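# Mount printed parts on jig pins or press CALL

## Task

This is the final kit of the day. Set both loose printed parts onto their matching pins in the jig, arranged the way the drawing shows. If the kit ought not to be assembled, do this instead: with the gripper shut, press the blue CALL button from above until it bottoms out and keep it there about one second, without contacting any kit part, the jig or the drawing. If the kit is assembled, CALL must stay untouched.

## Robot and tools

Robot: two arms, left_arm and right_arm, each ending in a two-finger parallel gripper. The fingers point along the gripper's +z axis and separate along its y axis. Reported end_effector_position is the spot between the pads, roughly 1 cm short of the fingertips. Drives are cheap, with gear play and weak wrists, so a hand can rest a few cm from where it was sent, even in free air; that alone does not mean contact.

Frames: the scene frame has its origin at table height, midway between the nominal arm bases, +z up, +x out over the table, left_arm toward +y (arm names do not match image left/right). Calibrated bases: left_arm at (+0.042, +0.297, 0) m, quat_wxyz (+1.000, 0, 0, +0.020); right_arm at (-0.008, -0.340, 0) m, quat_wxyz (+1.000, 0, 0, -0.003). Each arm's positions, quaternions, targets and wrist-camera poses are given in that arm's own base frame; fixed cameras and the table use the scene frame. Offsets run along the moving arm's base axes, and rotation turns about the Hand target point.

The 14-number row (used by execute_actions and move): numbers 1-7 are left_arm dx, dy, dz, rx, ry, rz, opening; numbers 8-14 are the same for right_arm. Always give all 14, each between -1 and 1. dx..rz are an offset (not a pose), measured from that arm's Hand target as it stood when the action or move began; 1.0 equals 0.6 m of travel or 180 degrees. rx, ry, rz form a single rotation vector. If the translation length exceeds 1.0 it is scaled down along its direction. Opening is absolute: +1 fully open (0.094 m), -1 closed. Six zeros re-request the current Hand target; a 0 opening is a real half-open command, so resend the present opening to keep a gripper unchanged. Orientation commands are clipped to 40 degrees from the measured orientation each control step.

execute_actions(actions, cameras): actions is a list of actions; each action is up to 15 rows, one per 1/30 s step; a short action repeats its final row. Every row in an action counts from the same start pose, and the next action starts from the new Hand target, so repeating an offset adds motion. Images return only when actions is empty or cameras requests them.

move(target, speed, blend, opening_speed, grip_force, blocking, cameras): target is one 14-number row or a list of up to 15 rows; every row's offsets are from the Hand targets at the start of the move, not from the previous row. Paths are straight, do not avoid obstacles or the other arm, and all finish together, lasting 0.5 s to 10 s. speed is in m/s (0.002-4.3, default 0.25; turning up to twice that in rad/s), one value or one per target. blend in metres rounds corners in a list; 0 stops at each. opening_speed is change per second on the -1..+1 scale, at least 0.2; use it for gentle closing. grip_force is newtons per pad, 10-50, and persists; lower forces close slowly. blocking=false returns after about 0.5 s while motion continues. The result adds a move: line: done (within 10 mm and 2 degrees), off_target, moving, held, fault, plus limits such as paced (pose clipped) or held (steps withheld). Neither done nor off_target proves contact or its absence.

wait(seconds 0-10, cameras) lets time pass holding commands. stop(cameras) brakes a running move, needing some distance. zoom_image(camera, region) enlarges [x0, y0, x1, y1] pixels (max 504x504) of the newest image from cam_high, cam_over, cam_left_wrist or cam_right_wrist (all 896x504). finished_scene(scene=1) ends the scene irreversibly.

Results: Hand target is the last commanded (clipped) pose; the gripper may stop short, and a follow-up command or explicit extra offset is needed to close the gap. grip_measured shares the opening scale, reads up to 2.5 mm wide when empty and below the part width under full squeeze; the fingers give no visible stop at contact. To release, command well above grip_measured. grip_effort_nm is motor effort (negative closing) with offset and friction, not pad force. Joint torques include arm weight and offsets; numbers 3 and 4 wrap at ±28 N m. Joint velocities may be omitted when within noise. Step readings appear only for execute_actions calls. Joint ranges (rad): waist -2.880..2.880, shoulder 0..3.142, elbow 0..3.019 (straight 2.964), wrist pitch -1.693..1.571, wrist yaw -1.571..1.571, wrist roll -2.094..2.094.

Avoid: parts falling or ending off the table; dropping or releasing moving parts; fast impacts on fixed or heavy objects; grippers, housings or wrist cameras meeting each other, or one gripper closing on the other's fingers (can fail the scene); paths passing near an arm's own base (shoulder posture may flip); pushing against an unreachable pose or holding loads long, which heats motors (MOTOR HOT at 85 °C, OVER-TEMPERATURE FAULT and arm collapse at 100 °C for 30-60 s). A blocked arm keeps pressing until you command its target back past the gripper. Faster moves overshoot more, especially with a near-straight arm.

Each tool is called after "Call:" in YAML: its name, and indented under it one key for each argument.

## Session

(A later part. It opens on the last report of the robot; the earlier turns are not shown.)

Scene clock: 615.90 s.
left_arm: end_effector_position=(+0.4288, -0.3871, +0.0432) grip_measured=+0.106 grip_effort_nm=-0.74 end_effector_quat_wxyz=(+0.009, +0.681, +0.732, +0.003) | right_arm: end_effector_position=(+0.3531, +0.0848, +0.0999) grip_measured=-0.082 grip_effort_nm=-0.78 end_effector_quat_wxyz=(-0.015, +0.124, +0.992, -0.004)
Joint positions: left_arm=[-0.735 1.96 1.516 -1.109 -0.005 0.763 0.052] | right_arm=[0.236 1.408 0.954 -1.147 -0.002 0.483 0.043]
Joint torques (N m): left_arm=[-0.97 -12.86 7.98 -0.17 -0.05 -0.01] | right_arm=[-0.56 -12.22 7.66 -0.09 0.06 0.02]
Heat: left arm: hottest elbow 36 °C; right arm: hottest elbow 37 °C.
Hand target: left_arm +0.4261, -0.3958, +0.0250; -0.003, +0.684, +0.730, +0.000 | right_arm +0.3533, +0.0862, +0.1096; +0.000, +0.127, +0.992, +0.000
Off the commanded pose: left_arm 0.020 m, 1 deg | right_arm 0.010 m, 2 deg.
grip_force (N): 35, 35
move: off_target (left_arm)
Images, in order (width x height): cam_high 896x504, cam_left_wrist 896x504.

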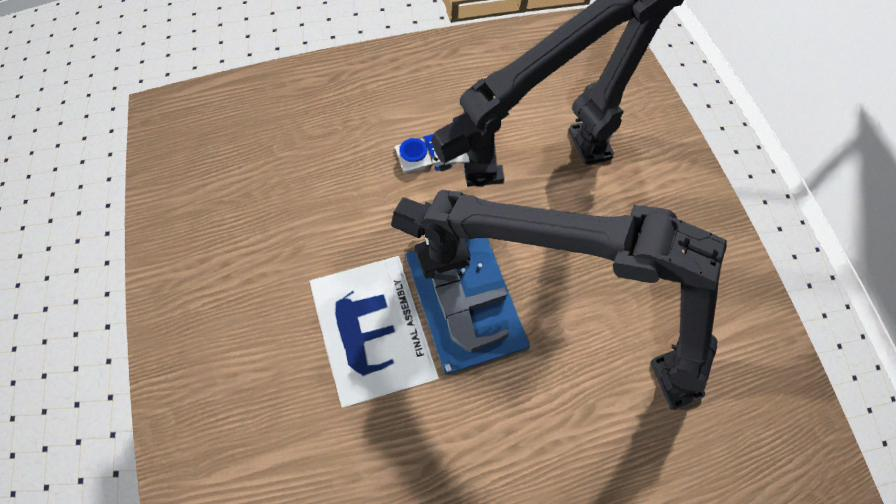

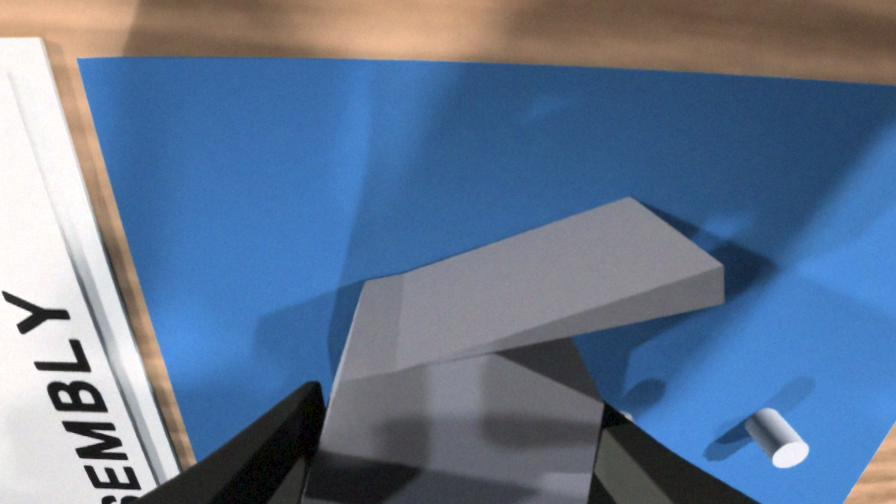

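Call:
wait:
  seconds: 0
  cameras: ["cam_right_wrist","cam_left_wrist","cam_high"]

Call:
zoom_image:
  camera: "cam_right_wrist"
  region: [60, 200, 200, 320]

Call:
zoom_image:
  camera: "cam_left_wrist"
  region: [560, 340, 860, 500]

Call:
zoom_image:
  camera: "cam_high"
  region: [450, 310, 540, 390]

Scene clock: 640.07 s.
left_arm: end_effector_position=(+0.4288, -0.3871, +0.0432) grip_measured=+0.106 grip_effort_nm=-0.74 end_effector_quat_wxyz=(+0.009, +0.681, +0.732, +0.003) | right_arm: end_effector_position=(+0.3531, +0.0848, +0.0999) grip_measured=-0.082 grip_effort_nm=-0.78 end_effector_quat_wxyz=(-0.015, +0.124, +0.992, -0.004)
Joint positions: left_arm=[-0.735 1.96 1.516 -1.109 -0.005 0.763 0.052] | right_arm=[0.236 1.408 0.954 -1.147 -0.002 0.483 0.043]
Joint torques (N m): left_arm=[-2.26 -12.75 8.25 0.03 -0.03 -0.05] | right_arm=[-0.56 -12.16 7.66 -0.09 0.06 0.01]
Heat: left arm: hottest elbow 36 °C; right arm: hottest elbow 37 °C.
Hand target: left_arm +0.4261, -0.3958, +0.0250; -0.003, +0.684, +0.730, +0.000 | right_arm +0.3533, +0.0862, +0.1096; +0.000, +0.127, +0.992, +0.000
Tool commands: left_gripper/opening=-0.5 right_gripper/opening=-0.9
Off the commanded pose: left_arm 0.020 m, 1 deg | right_arm 0.010 m, 2 deg.
grip_force (N): 35, 35
Images, in order (width x height): cam_high 896x504, cam_left_wrist 896x504, cam_right_wrist 896x504.

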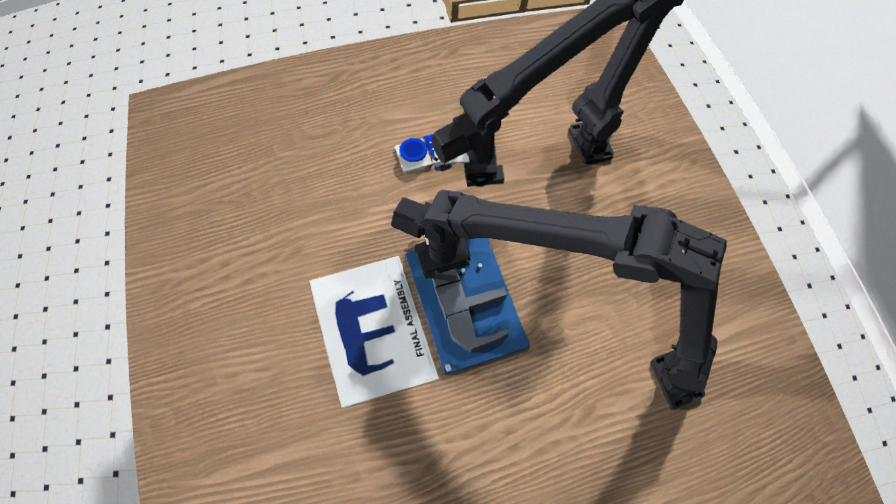

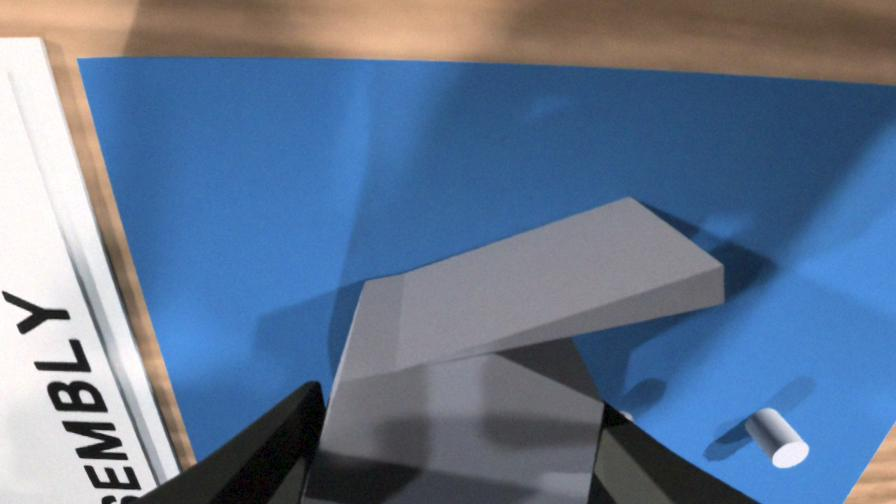

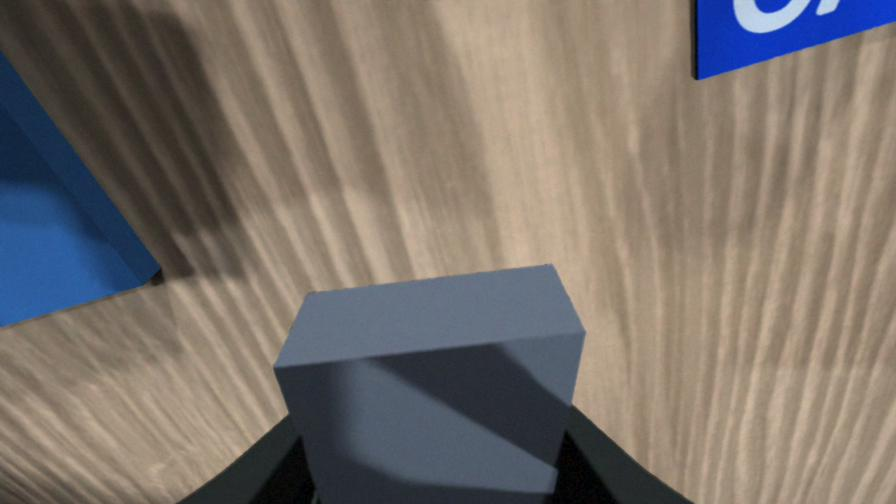

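Scaled by 3.600 from the camera's 896x504 image, which has a finer 1280x720 frame.

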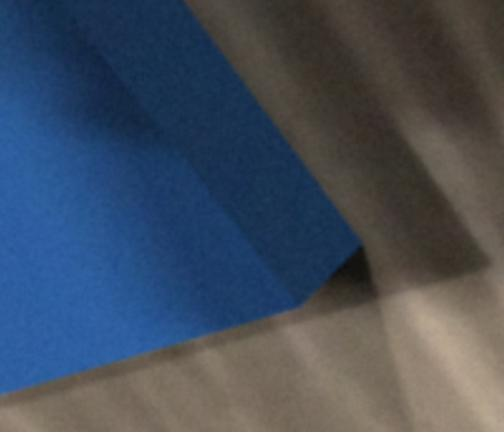

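Scaled by 1.680 from the camera's 896x504 image, which has a finer 1280x720 frame.

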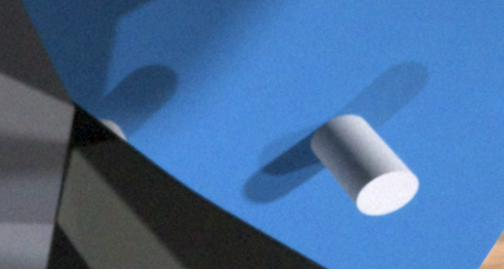

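Scaled by 5.600 from the camera's 896x504 image, which has a finer 1280x720 frame.

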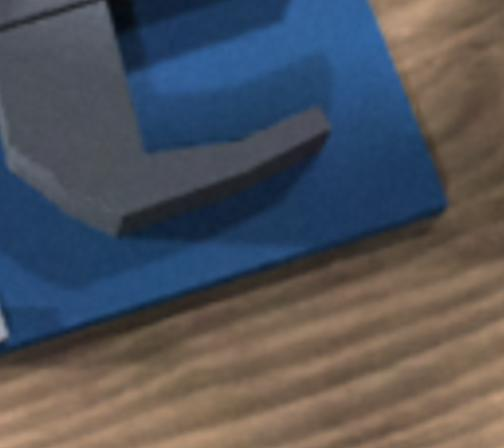

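Call:
move:
  target:
    - [-0.004,0.025,0.008,0,0,0,-0.5,0,0,0,0,0,0,-0.9]
  speed: 0.03

Call:
move:
  target:
    - [0,0.008,-0.008,0,0,0,-0.5,0,0,0,0,0,0,-0.9]
  speed: 0.02

Scene clock: 659.03 s.
left_arm: end_effector_position=(+0.4287, -0.3869, +0.0425) grip_measured=+0.106 grip_effort_nm=-0.74 end_effector_quat_wxyz=(+0.010, +0.681, +0.732, +0.003) | right_arm: end_effector_position=(+0.3531, +0.0848, +0.0999) grip_measured=-0.082 grip_effort_nm=-0.78 end_effector_quat_wxyz=(-0.015, +0.124, +0.992, -0.004)
Joint positions: left_arm=[-0.735 1.958 1.512 -1.103 -0.005 0.763 0.052] | right_arm=[0.236 1.408 0.954 -1.147 -0.002 0.483 0.043]
Joint torques (N m): left_arm=[0.62 -14.62 5.52 0.09 -0.03 0.06] | right_arm=[-0.56 -12.22 7.65 -0.1 0.06 0.01]
Heat: left arm: hottest elbow 35 °C; right arm: hottest elbow 37 °C.
Hand target: left_arm +0.4237, -0.3808, +0.0298; -0.003, +0.684, +0.730, +0.000 | right_arm +0.3533, +0.0862, +0.1096; +0.000, +0.127, +0.992, +0.000
Off the commanded pose: left_arm 0.015 m, 2 deg | right_arm 0.010 m, 2 deg.
grip_force (N): 35, 35
move: off_target (left_arm)

Scene clock: 660.03 s.
left_arm: end_effector_position=(+0.4285, -0.3868, +0.0425) grip_measured=+0.106 grip_effort_nm=-0.74 end_effector_quat_wxyz=(+0.016, +0.681, +0.732, +0.003) | right_arm: end_effector_position=(+0.3531, +0.0848, +0.0999) grip_measured=-0.082 grip_effort_nm=-0.78 end_effector_quat_wxyz=(-0.015, +0.124, +0.992, -0.004)
Joint positions: left_arm=[-0.735 1.951 1.499 -1.086 -0.005 0.763 0.052] | right_arm=[0.236 1.408 0.954 -1.147 -0.002 0.483 0.043]
Joint torques (N m): left_arm=[1.03 -14.74 5.09 -0.03 0 0.11] | right_arm=[-0.62 -12.28 7.65 -0.12 0.06 0.01]
Heat: left arm: hottest elbow 35 °C; right arm: hottest elbow 37 °C.
Hand target: left_arm +0.4237, -0.3760, +0.0250; -0.003, +0.684, +0.730, +0.000 | right_arm +0.3533, +0.0862, +0.1096; +0.000, +0.127, +0.992, +0.000
Off the commanded pose: left_arm 0.021 m, 2 deg | right_arm 0.010 m, 2 deg.
grip_force (N): 35, 35
move: off_target (left_arm)

Call:
move:
  target:
    - [0.004,-0.02,0.005,0.013,0.013,0,-0.5,0,0,0,0,0,0,-0.9]
    - [0.004,-0.02,-0.02,0.013,0.013,0,-0.5,0,0,0,0,0,0,-0.9]
  speed: 0.03
  cameras: ["cam_high"]

Call:
zoom_image:
  camera: "cam_high"
  region: [425, 260, 475, 310]

Scene clock: 670.33 s.
left_arm: end_effector_position=(+0.4286, -0.3846, +0.0417) grip_measured=+0.106 grip_effort_nm=-0.74 end_effector_quat_wxyz=(-0.010, +0.682, +0.732, +0.005) | right_arm: end_effector_position=(+0.3531, +0.0848, +0.0999) grip_measured=-0.082 grip_effort_nm=-0.78 end_effector_quat_wxyz=(-0.015, +0.124, +0.992, -0.004)
Joint positions: left_arm=[-0.734 1.98 1.544 -1.155 -0.01 0.766 0.052] | right_arm=[0.236 1.408 0.954 -1.147 -0.002 0.483 0.043]
Joint torques (N m): left_arm=[-0.03 -11.81 7.36 -0.16 0.02 -0.02] | right_arm=[-0.62 -12.22 7.65 -0.1 0.06 0.01]
Heat: left arm: hottest elbow 34 °C; right arm: hottest elbow 37 °C.
Hand target: left_arm +0.4261, -0.3880, +0.0130; -0.032, +0.683, +0.729, +0.001 | right_arm +0.3533, +0.0862, +0.1096; +0.000, +0.127, +0.992, +0.000
Off the commanded pose: left_arm 0.029 m, 2 deg | right_arm 0.010 m, 2 deg.
grip_force (N): 35, 35
move: off_target (left_arm)
Images, in order (width x height): cam_high 896x504.

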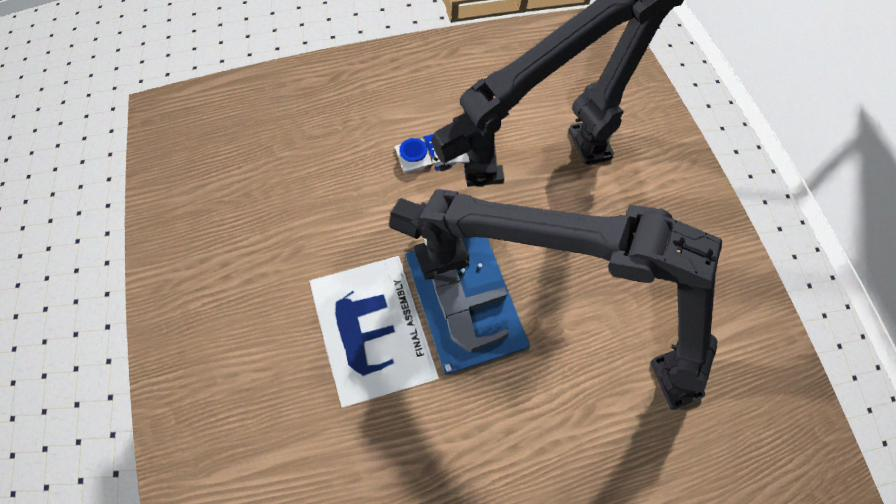

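Scaled by 10.080 from the camera's 896x504 image, which has a finer 1280x720 frame.

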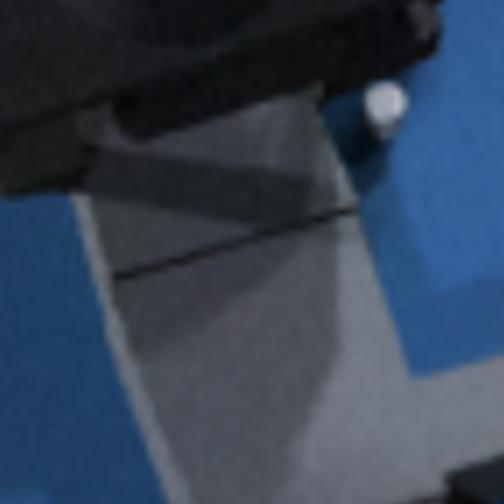

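Call:
move:
  target:
    - [0.004,0,-0.005,-0.01,-0.01,0,-0.5,0,0,0,0,0,0,-0.9]
  speed: 0.03

Call:
move:
  target:
    - [0.004,-0.008,0,0,0,0,-0.5,0,0,0,0,0,0,-0.9]
  speed: 0.03
  cameras: ["cam_high","cam_left_wrist"]

Call:
zoom_image:
  camera: "cam_high"
  region: [425, 260, 475, 310]

Scene clock: 681.37 s.
left_arm: end_effector_position=(+0.4294, -0.3874, +0.0405) grip_measured=+0.106 grip_effort_nm=-0.74 end_effector_quat_wxyz=(+0.000, +0.682, +0.732, +0.000) | right_arm: end_effector_position=(+0.3531, +0.0848, +0.0999) grip_measured=-0.082 grip_effort_nm=-0.78 end_effector_quat_wxyz=(-0.015, +0.124, +0.992, -0.004)
Joint positions: left_arm=[-0.734 1.975 1.533 -1.129 -0.001 0.766 0.052] | right_arm=[0.236 1.408 0.954 -1.147 -0.002 0.483 0.043]
Joint torques (N m): left_arm=[-1.03 -12.69 5.55 1.16 -0.01 -0.01] | right_arm=[-0.56 -12.22 7.65 -0.08 0.06 0.01]
Heat: left arm: hottest elbow 33 °C; right arm: hottest elbow 37 °C.
Hand target: left_arm +0.4285, -0.3880, +0.0100; -0.009, +0.684, +0.730, +0.001 | right_arm +0.3533, +0.0862, +0.1096; +0.000, +0.127, +0.992, +0.000
Off the commanded pose: left_arm 0.030 m, 1 deg | right_arm 0.010 m, 2 deg.
grip_force (N): 35, 35
move: off_target (left_arm)

Scene clock: 682.37 s.
left_arm: end_effector_position=(+0.4295, -0.3875, +0.0413) grip_measured=+0.106 grip_effort_nm=-0.74 end_effector_quat_wxyz=(+0.000, +0.682, +0.732, +0.000) | right_arm: end_effector_position=(+0.3531, +0.0848, +0.0999) grip_measured=-0.082 grip_effort_nm=-0.78 end_effector_quat_wxyz=(-0.015, +0.124, +0.992, -0.004)
Joint positions: left_arm=[-0.734 1.974 1.533 -1.129 -0.001 0.766 0.052] | right_arm=[0.236 1.408 0.954 -1.147 -0.002 0.483 0.043]
Joint torques (N m): left_arm=[-1.49 -11.11 6.84 0.91 0 -0.07] | right_arm=[-0.56 -12.16 7.66 -0.1 0.06 0.01]
Heat: left arm: hottest elbow 33 °C; right arm: hottest elbow 37 °C.
Hand target: left_arm +0.4309, -0.3928, +0.0100; -0.009, +0.684, +0.730, +0.001 | right_arm +0.3533, +0.0862, +0.1096; +0.000, +0.127, +0.992, +0.000
Off the commanded pose: left_arm 0.032 m, 1 deg | right_arm 0.010 m, 2 deg.
grip_force (N): 35, 35
move: off_target (left_arm)
Images, in order (width x height): cam_high 896x504, cam_left_wrist 896x504.

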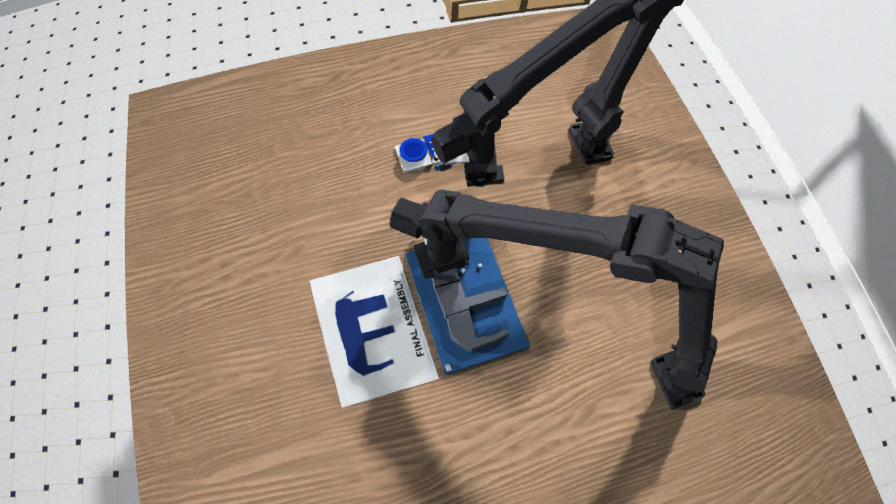

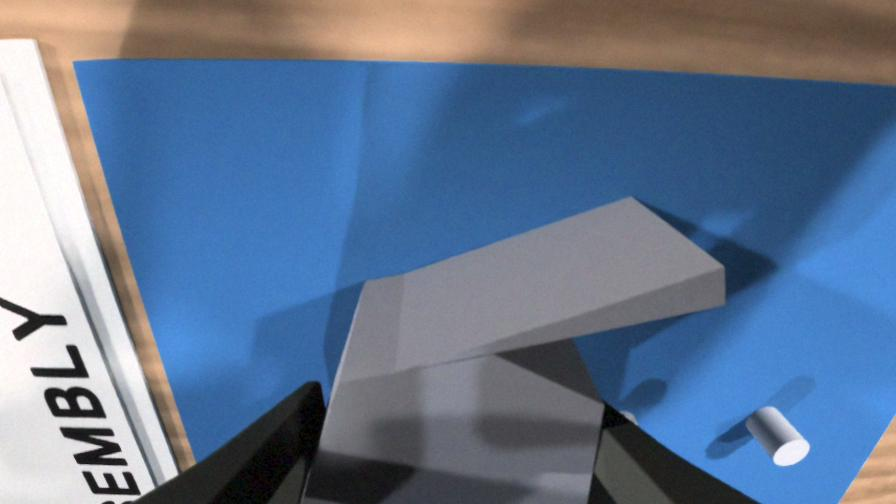

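Scaled by 10.080 from the camera's 896x504 image, which has a finer 1280x720 frame.

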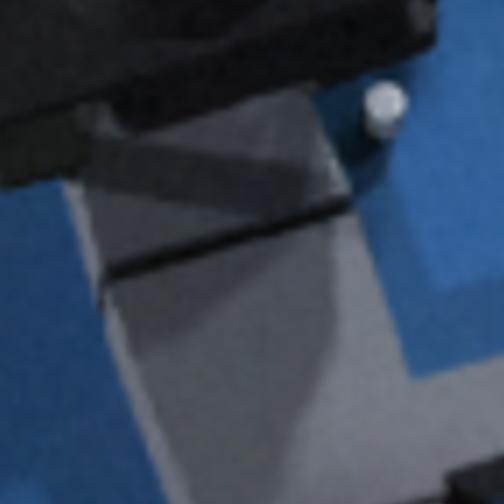

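Call:
move:
  target:
    - [-0.012,0.006,0.045,0,0,0,-0.5,0,0,0,0,0,0,-0.9]
    - [-0.012,0.004,0,0,0,0,-0.5,0,0,0,0,0,0,-0.9]
  speed: 0.03
  cameras: ["cam_high"]

Call:
zoom_image:
  camera: "cam_high"
  region: [425, 260, 475, 310]

Scene clock: 690.83 s.
left_arm: end_effector_position=(+0.4292, -0.3877, +0.0415) grip_measured=+0.106 grip_effort_nm=-0.74 end_effector_quat_wxyz=(+0.003, +0.682, +0.731, +0.000) | right_arm: end_effector_position=(+0.3531, +0.0848, +0.0999) grip_measured=-0.082 grip_effort_nm=-0.78 end_effector_quat_wxyz=(-0.015, +0.124, +0.992, -0.004)
Joint positions: left_arm=[-0.734 1.971 1.529 -1.123 0.001 0.768 0.052] | right_arm=[0.236 1.408 0.954 -1.147 -0.002 0.483 0.043]
Joint torques (N m): left_arm=[-0.97 -12.86 5.2 1.28 -0.05 -0.07] | right_arm=[-0.56 -12.28 7.68 -0.1 0.05 0.01]
Heat: left arm: hottest elbow 33 °C; right arm: hottest elbow 37 °C.
Hand target: left_arm +0.4237, -0.3904, +0.0100; -0.009, +0.684, +0.730, +0.001 | right_arm +0.3533, +0.0862, +0.1096; +0.000, +0.127, +0.992, +0.000
Off the commanded pose: left_arm 0.032 m, 1 deg | right_arm 0.010 m, 2 deg.
grip_force (N): 35, 35
move: off_target (left_arm)
Images, in order (width x height): cam_high 896x504.

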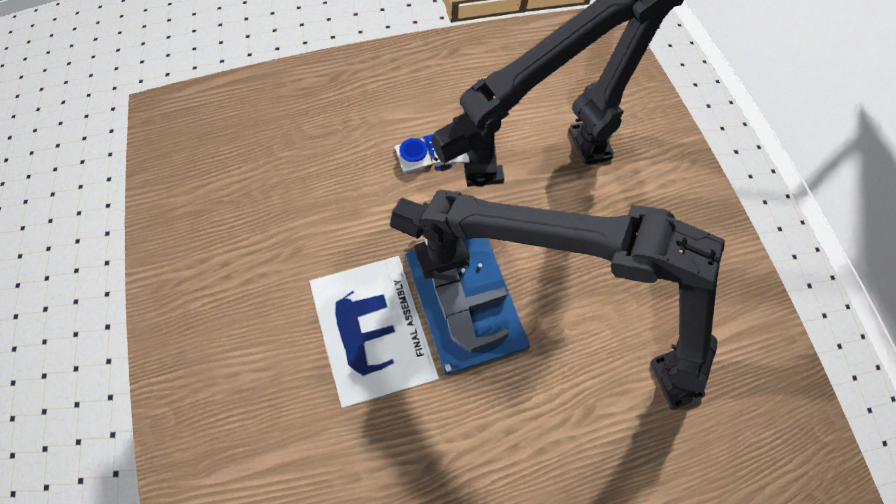

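Scaled by 10.080 from the camera's 896x504 image, which has a finer 1280x720 frame.

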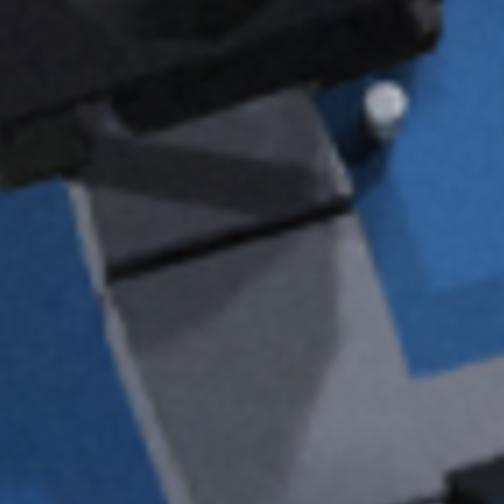

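Call:
move:
  target:
    - [-0.01,0,0.04,0,0,0,-0.5,0,0,0,0,0,0,-0.9]
    - [-0.01,0,0,0,0,0,-0.5,0,0,0,0,0,0,-0.9]
  speed: 0.03

Call:
move:
  target:
    - [-0.01,0,0.04,0,0,0,-0.5,0,0,0,0,0,0,-0.9]
    - [-0.01,0,0,0,0,0,-0.5,0,0,0,0,0,0,-0.9]
  speed: 0.03
  cameras: ["cam_high"]

Call:
zoom_image:
  camera: "cam_high"
  region: [425, 260, 475, 310]

Scene clock: 701.73 s.
left_arm: end_effector_position=(+0.4288, -0.3873, +0.0415) grip_measured=+0.106 grip_effort_nm=-0.74 end_effector_quat_wxyz=(+0.008, +0.682, +0.732, +0.000) | right_arm: end_effector_position=(+0.3531, +0.0848, +0.0999) grip_measured=-0.082 grip_effort_nm=-0.78 end_effector_quat_wxyz=(-0.015, +0.124, +0.992, -0.004)
Joint positions: left_arm=[-0.734 1.963 1.516 -1.108 0.001 0.766 0.052] | right_arm=[0.236 1.408 0.954 -1.147 -0.002 0.483 0.043]
Joint torques (N m): left_arm=[-1.67 -12.45 5 0.66 -0.07 -0.11] | right_arm=[-0.62 -12.34 7.68 -0.08 0.06 0.01]
Heat: left arm: hottest shoulder 32 °C; right arm: hottest elbow 37 °C.
Hand target: left_arm +0.4177, -0.3904, +0.0100; -0.009, +0.684, +0.730, +0.001 | right_arm +0.3533, +0.0862, +0.1096; +0.000, +0.127, +0.992, +0.000
Off the commanded pose: left_arm 0.034 m, 2 deg | right_arm 0.010 m, 2 deg.
grip_force (N): 35, 35
move: off_target (left_arm)

Scene clock: 704.07 s.
left_arm: end_effector_position=(+0.4284, -0.3863, +0.0415) grip_measured=+0.106 grip_effort_nm=-0.74 end_effector_quat_wxyz=(+0.013, +0.681, +0.732, +0.004) | right_arm: end_effector_position=(+0.3531, +0.0848, +0.0999) grip_measured=-0.082 grip_effort_nm=-0.78 end_effector_quat_wxyz=(-0.015, +0.124, +0.992, -0.004)
Joint positions: left_arm=[-0.735 1.955 1.504 -1.094 -0.007 0.763 0.052] | right_arm=[0.236 1.408 0.954 -1.147 -0.002 0.483 0.043]
Joint torques (N m): left_arm=[-2.26 -12.45 4.88 0.7 -0.11 -0.07] | right_arm=[-0.56 -12.22 7.68 -0.09 0.05 0.01]
Heat: left arm: hottest shoulder 32 °C; right arm: hottest elbow 37 °C.
Hand target: left_arm +0.4117, -0.3904, +0.0100; -0.009, +0.684, +0.730, +0.001 | right_arm +0.3533, +0.0862, +0.1096; +0.000, +0.127, +0.992, +0.000
Off the commanded pose: left_arm 0.036 m, 3 deg | right_arm 0.010 m, 2 deg.
grip_force (N): 35, 35
move: off_target (left_arm)
Images, in order (width x height): cam_high 896x504.

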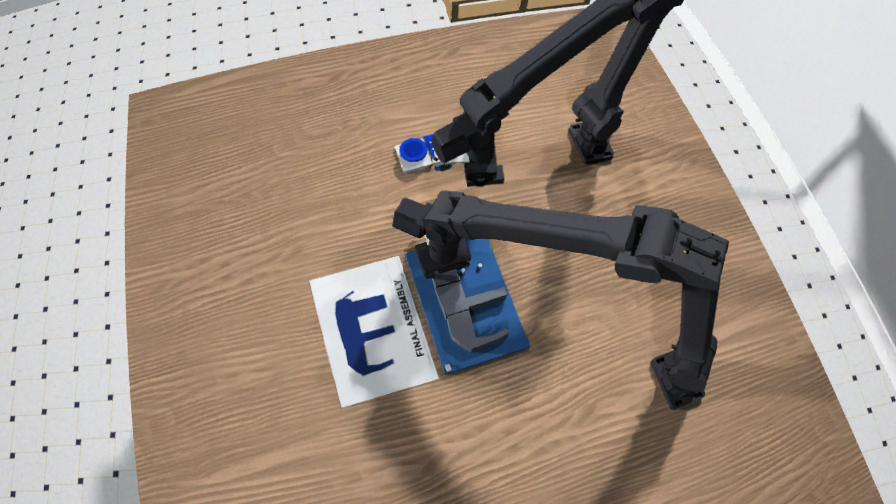

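Scaled by 10.080 from the camera's 896x504 image, which has a finer 1280x720 frame.

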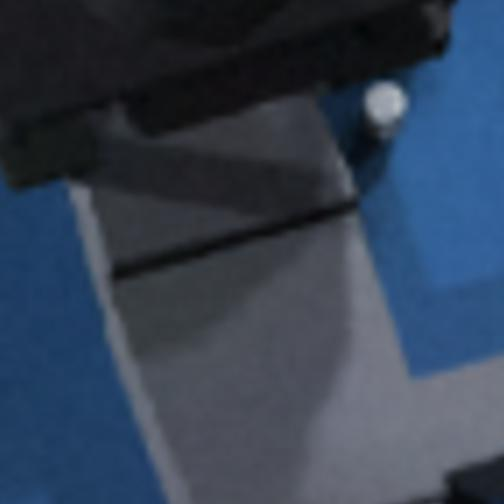

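Call:
move:
  target: [0.026,0.003,0.05,0,0,0,-0.5,0,0,0,0,0,0,-0.9]
  speed: 0.05

Call:
move:
  target: [0,0,0,0,0,0,0.5,0,0,0,0,0,0,-0.9]
  opening_speed: 0.8
  cameras: ["cam_high","cam_left_wrist"]

Call:
zoom_image:
  camera: "cam_high"
  region: [425, 260, 475, 310]

Scene clock: 718.03 s.
left_arm: end_effector_position=(+0.4283, -0.3852, +0.0435) grip_measured=+0.106 grip_effort_nm=-0.74 end_effector_quat_wxyz=(+0.006, +0.681, +0.732, +0.006) | right_arm: end_effector_position=(+0.3531, +0.0848, +0.0999) grip_measured=-0.082 grip_effort_nm=-0.78 end_effector_quat_wxyz=(-0.015, +0.124, +0.992, -0.004)
Joint positions: left_arm=[-0.735 1.958 1.515 -1.114 -0.012 0.763 0.052] | right_arm=[0.236 1.408 0.954 -1.147 -0.002 0.483 0.043]
Joint torques (N m): left_arm=[-0.79 -13.74 9.31 -1.13 0.13 0.05] | right_arm=[-0.56 -12.22 7.65 -0.1 0.06 0.01]
Heat: left arm: hottest shoulder 32 °C; right arm: hottest elbow 37 °C.
Hand target: left_arm +0.4273, -0.3886, +0.0400; -0.009, +0.684, +0.730, +0.001 | right_arm +0.3533, +0.0862, +0.1096; +0.000, +0.127, +0.992, +0.000
Off the commanded pose: left_arm 0.005 m, 2 deg | right_arm 0.010 m, 2 deg.
grip_force (N): 35, 35
move: done

Scene clock: 719.97 s.
left_arm: end_effector_position=(+0.4253, -0.3828, +0.0435) grip_measured=+0.498 grip_effort_nm=0.12 end_effector_quat_wxyz=(-0.001, +0.678, +0.735, +0.005) | right_arm: end_effector_position=(+0.3531, +0.0848, +0.0999) grip_measured=-0.082 grip_effort_nm=-0.78 end_effector_quat_wxyz=(-0.015, +0.124, +0.992, -0.004)
Joint positions: left_arm=[-0.735 1.958 1.515 -1.129 -0.01 0.754 0.07] | right_arm=[0.236 1.408 0.954 -1.147 -0.002 0.483 0.043]
Joint torques (N m): left_arm=[0.15 -13.45 9.24 -0.69 0.06 0.04] | right_arm=[-0.67 -12.28 7.65 -0.08 0.06 0.01]
Heat: left arm: hottest shoulder 32 °C; right arm: hottest elbow 37 °C.
Hand target: left_arm +0.4273, -0.3886, +0.0400; -0.009, +0.684, +0.730, +0.001 | right_arm +0.3533, +0.0862, +0.1096; +0.000, +0.127, +0.992, +0.000
Off the commanded pose: left_arm 0.007 m, 1 deg | right_arm 0.010 m, 2 deg.
grip_force (N): 35, 35
move: done
Images, in order (width x height): cam_high 896x504, cam_left_wrist 896x504.

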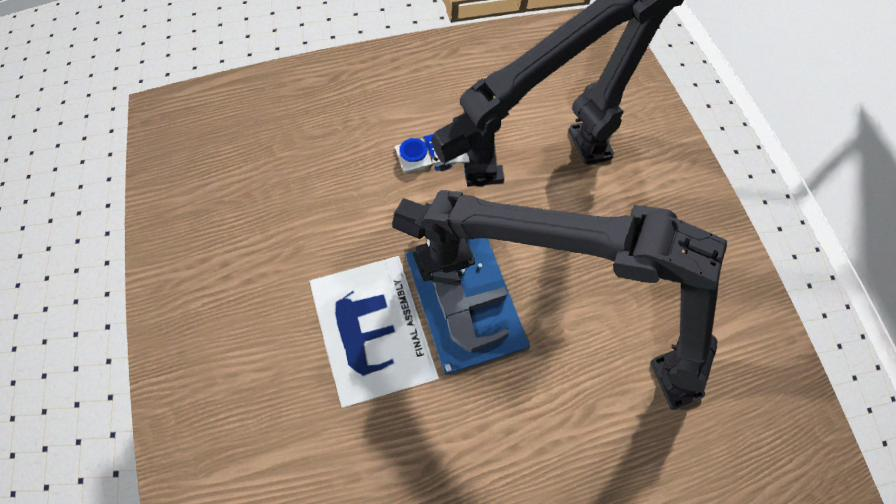

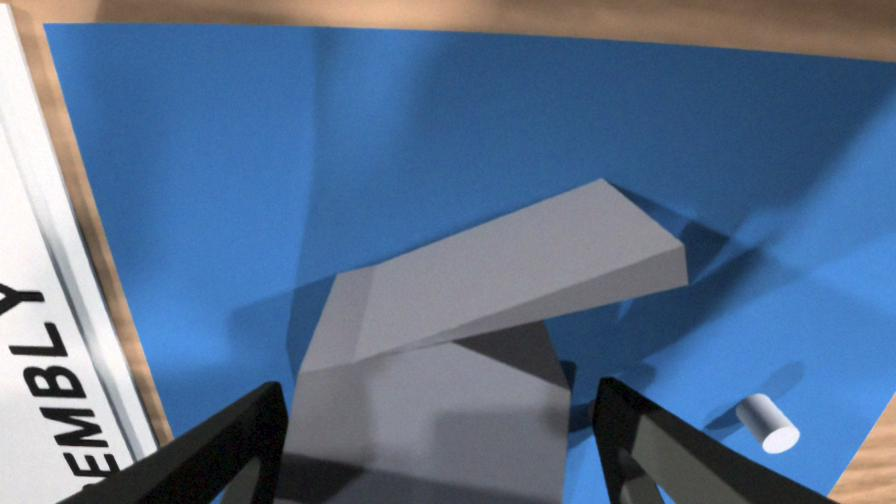

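Scaled by 10.080 from the camera's 896x504 image, which has a finer 1280x720 frame.

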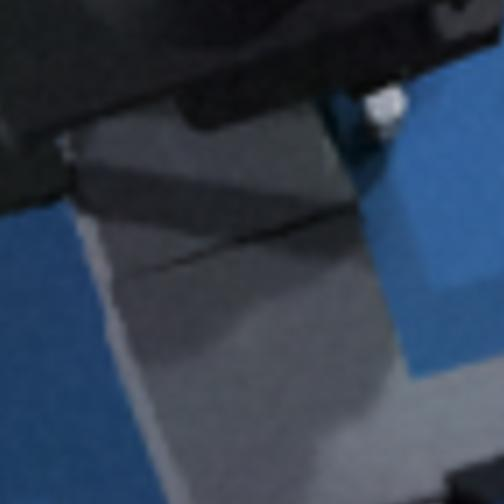

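Call:
move:
  target:
    - [0,-0.005,0,0,0,0,0.95,0,0,0,0,0,0,-0.9]
    - [0,-0.005,0.17,0,0,0,0.95,0,0,0,0,0,0,-0.9]
    - [-0.2,0.3,0.2,0,0,0,0.95,0,0,0,0,0,0,-0.9]
  speed: 0.2
  cameras: ["all"]

Call:
zoom_image:
  camera: "cam_over"
  region: [370, 220, 570, 380]

Call:
zoom_image:
  camera: "cam_high"
  region: [405, 240, 505, 340]

Scene clock: 730.07 s.
left_arm: end_effector_position=(+0.3025, -0.2085, +0.1532) grip_measured=+0.949 grip_effort_nm=0.10 end_effector_quat_wxyz=(-0.024, +0.680, +0.732, +0.001) | right_arm: end_effector_position=(+0.3531, +0.0848, +0.0999) grip_measured=-0.082 grip_effort_nm=-0.78 end_effector_quat_wxyz=(-0.015, +0.124, +0.992, -0.004)
Joint positions: left_arm=[-0.606 1.375 1.071 -1.315 -0.008 0.891 0.092] | right_arm=[0.236 1.408 0.954 -1.147 -0.002 0.483 0.043]
Joint torques (N m): left_arm=[0.21 -8.41 7.5 -0.08 -0.12 0.09] | right_arm=[-0.62 -12.28 7.65 -0.09 0.06 0.01]
Heat: left arm: hottest shoulder 32 °C; right arm: hottest elbow 37 °C.
Hand target: left_arm +0.3073, -0.2086, +0.1600; -0.009, +0.684, +0.730, +0.001 | right_arm +0.3533, +0.0862, +0.1096; +0.000, +0.127, +0.992, +0.000
Off the commanded pose: left_arm 0.008 m, 2 deg | right_arm 0.010 m, 2 deg.
grip_force (N): 35, 35
move: done

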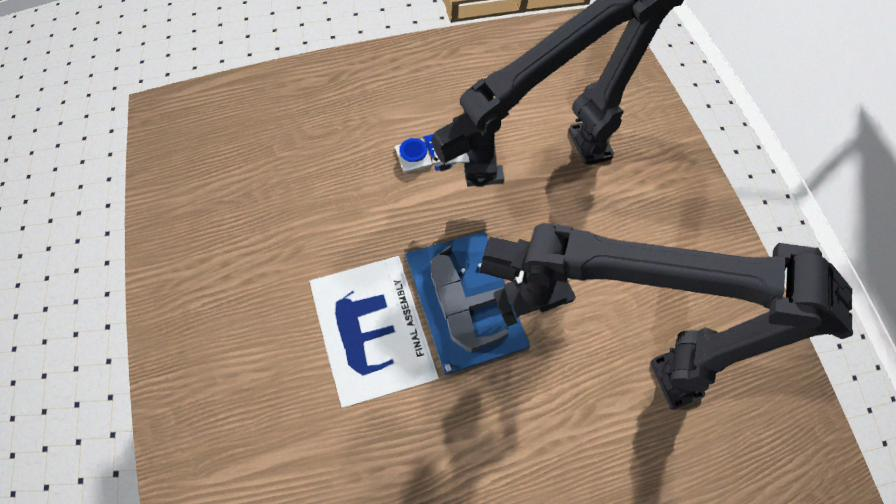

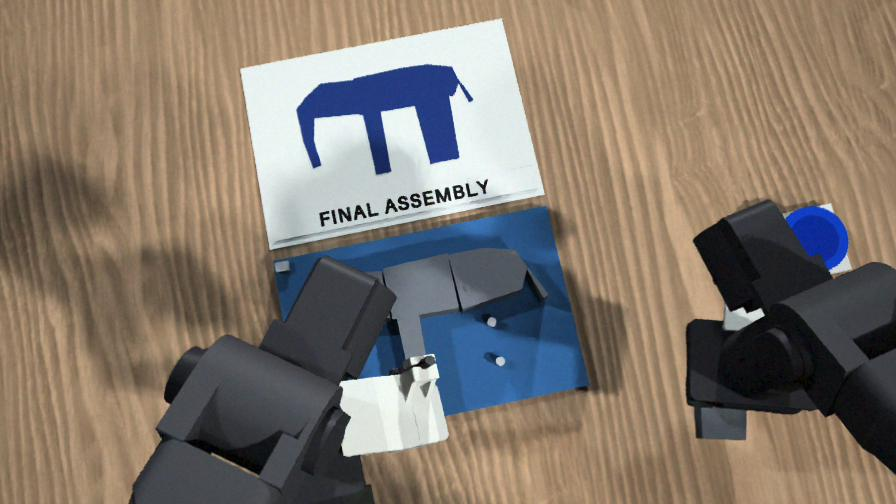

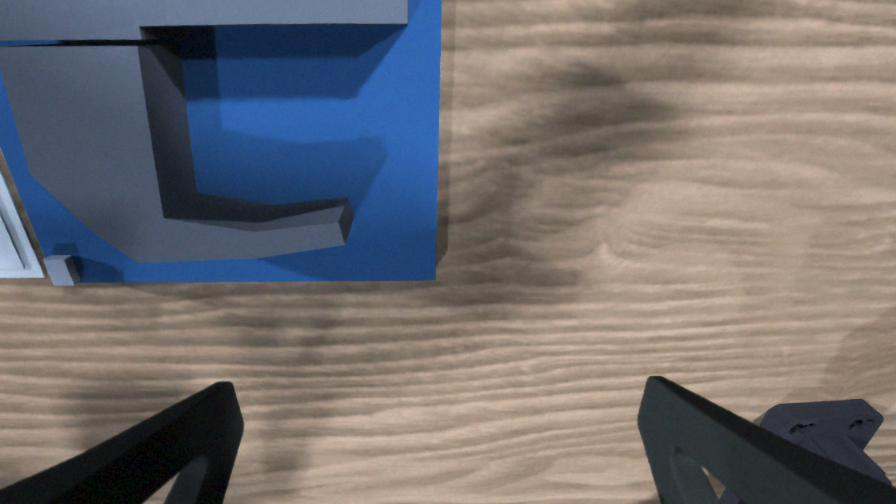

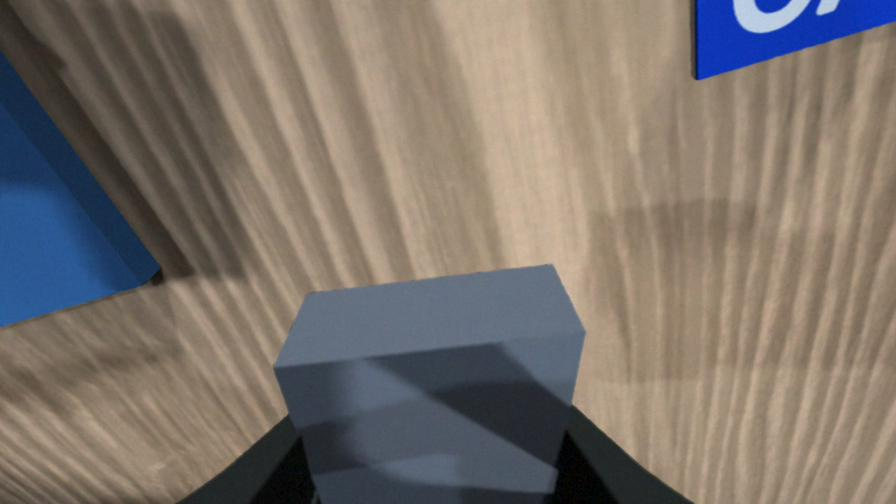

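Scaled by 2.520 from the camera's 896x504 image, which has a finer 1280x720 frame.

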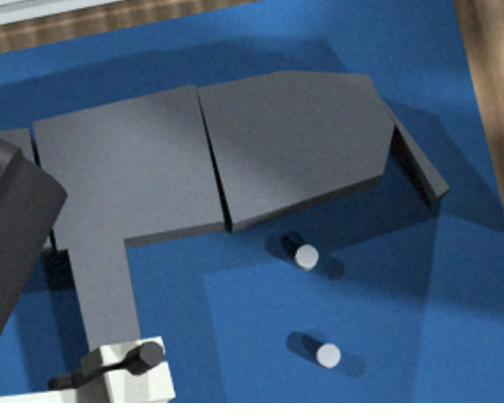

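Scaled by 5.040 from the camera's 896x504 image, which has a finer 1280x720 frame.

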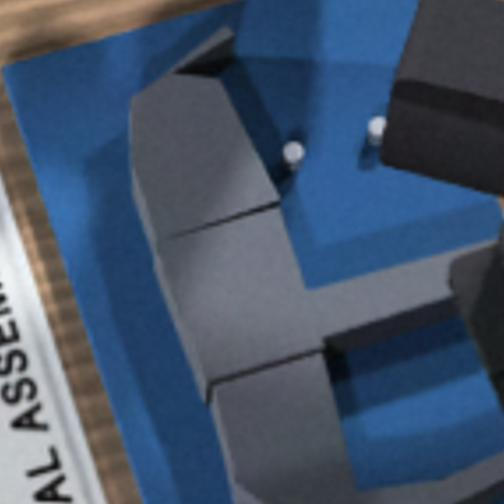

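Call:
move:
  target: [-0.178,0.065,-0.03,-0.459,-0.235,0.202,0.95,0,0,0,0,0,0,-0.9]
  speed: 0.5
  cameras: ["cam_over","cam_left_wrist"]

Call:
zoom_image:
  camera: "cam_left_wrist"
  region: [250, 100, 650, 400]

Scene clock: 758.43 s.
left_arm: end_effector_position=(+0.2130, -0.1752, +0.1192) grip_measured=+0.949 grip_effort_nm=0.09 end_effector_quat_wxyz=(+0.507, +0.413, +0.731, -0.195) | right_arm: end_effector_position=(+0.3531, +0.0848, +0.0999) grip_measured=-0.082 grip_effort_nm=-0.78 end_effector_quat_wxyz=(-0.015, +0.124, +0.992, -0.004)
Joint positions: left_arm=[-0.436 0.348 0.084 -0.198 0.404 0.34 0.092] | right_arm=[0.236 1.408 0.954 -1.147 -0.002 0.483 0.043]
Joint torques (N m): left_arm=[0.15 3.6 12.15 0.84 0.25 0.01] | right_arm=[-0.62 -12.22 7.65 -0.09 0.06 0.02]
Heat: left arm: hottest elbow 32 °C; right arm: hottest elbow 37 °C.
Hand target: left_arm +0.2199, -0.1789, +0.1386; +0.516, +0.419, +0.722, -0.192 (not the last commanded pose) | right_arm +0.3533, +0.0862, +0.1096; +0.000, +0.127, +0.992, +0.000
Off the commanded pose: left_arm 0.027 m, 28 deg | right_arm 0.010 m, 2 deg.
grip_force (N): 35, 35
move: held (left_arm; a check stopped the path); limits=held
pose unreachable (left arm): on one or more control steps of this call, first in action 0 (counted from 0), this arm could not follow its commanded pose, so it was not sent that pose on those steps. It may still have moved: this result reports where it is.
cause: moving toward the commanded pose would bring two parts of the arm too close to each other (its shoulder (the part past joint 1) and its forearm (the part past joint 3), with joints 2 (shoulder) and 3 (elbow) between them, 43 mm apart when it was first held).
Images, in order (width x height): cam_over 896x504, cam_left_wrist 896x504.

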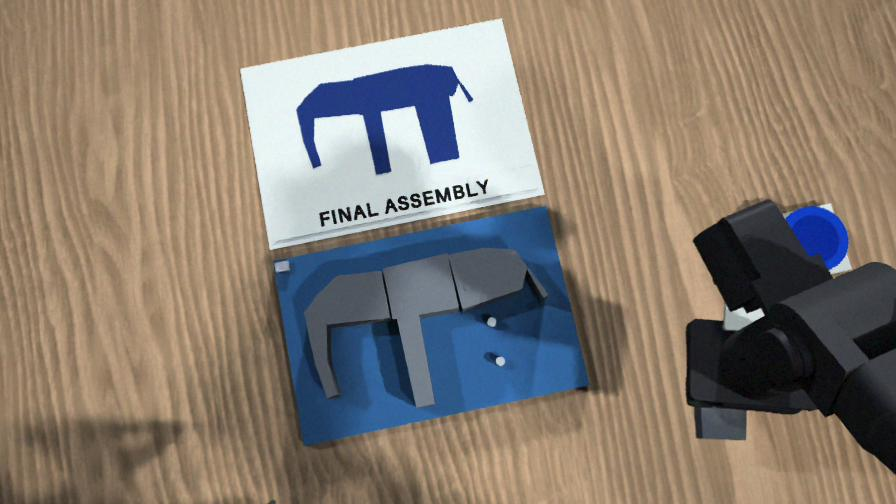

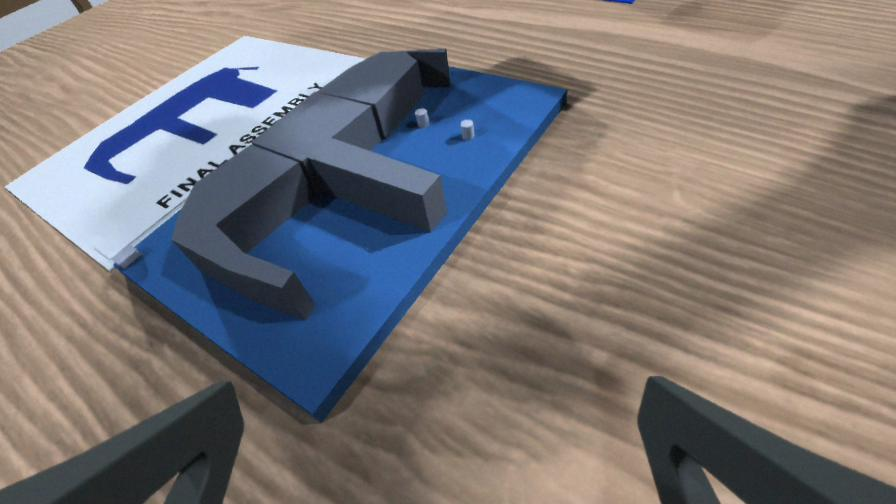

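Scaled by 1.260 from the camera's 896x504 image, which has a finer 1280x720 frame.

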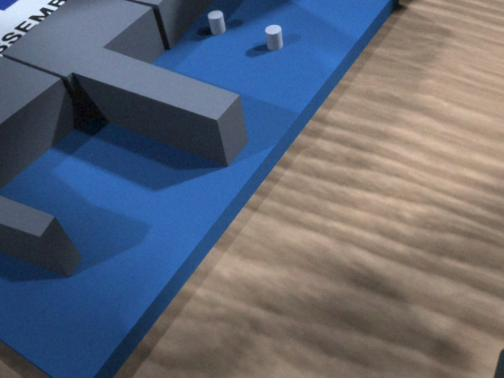

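Excellent view.

Call:
zoom_image:
  camera: "cam_left_wrist"
  region: [290, 40, 490, 160]

Call:
zoom_image:
  camera: "cam_over"
  region: [370, 230, 560, 330]

Scaled by 2.520 from the camera's 896x504 image, which has a finer 1280x720 frame.

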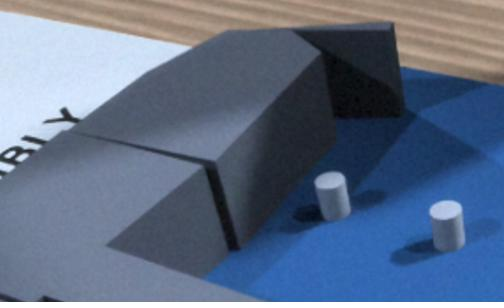

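Scaled by 2.653 from the camera's 896x504 image, which has a finer 1280x720 frame.

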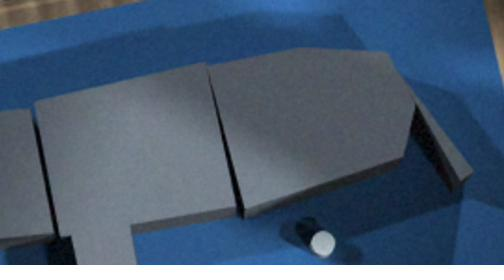

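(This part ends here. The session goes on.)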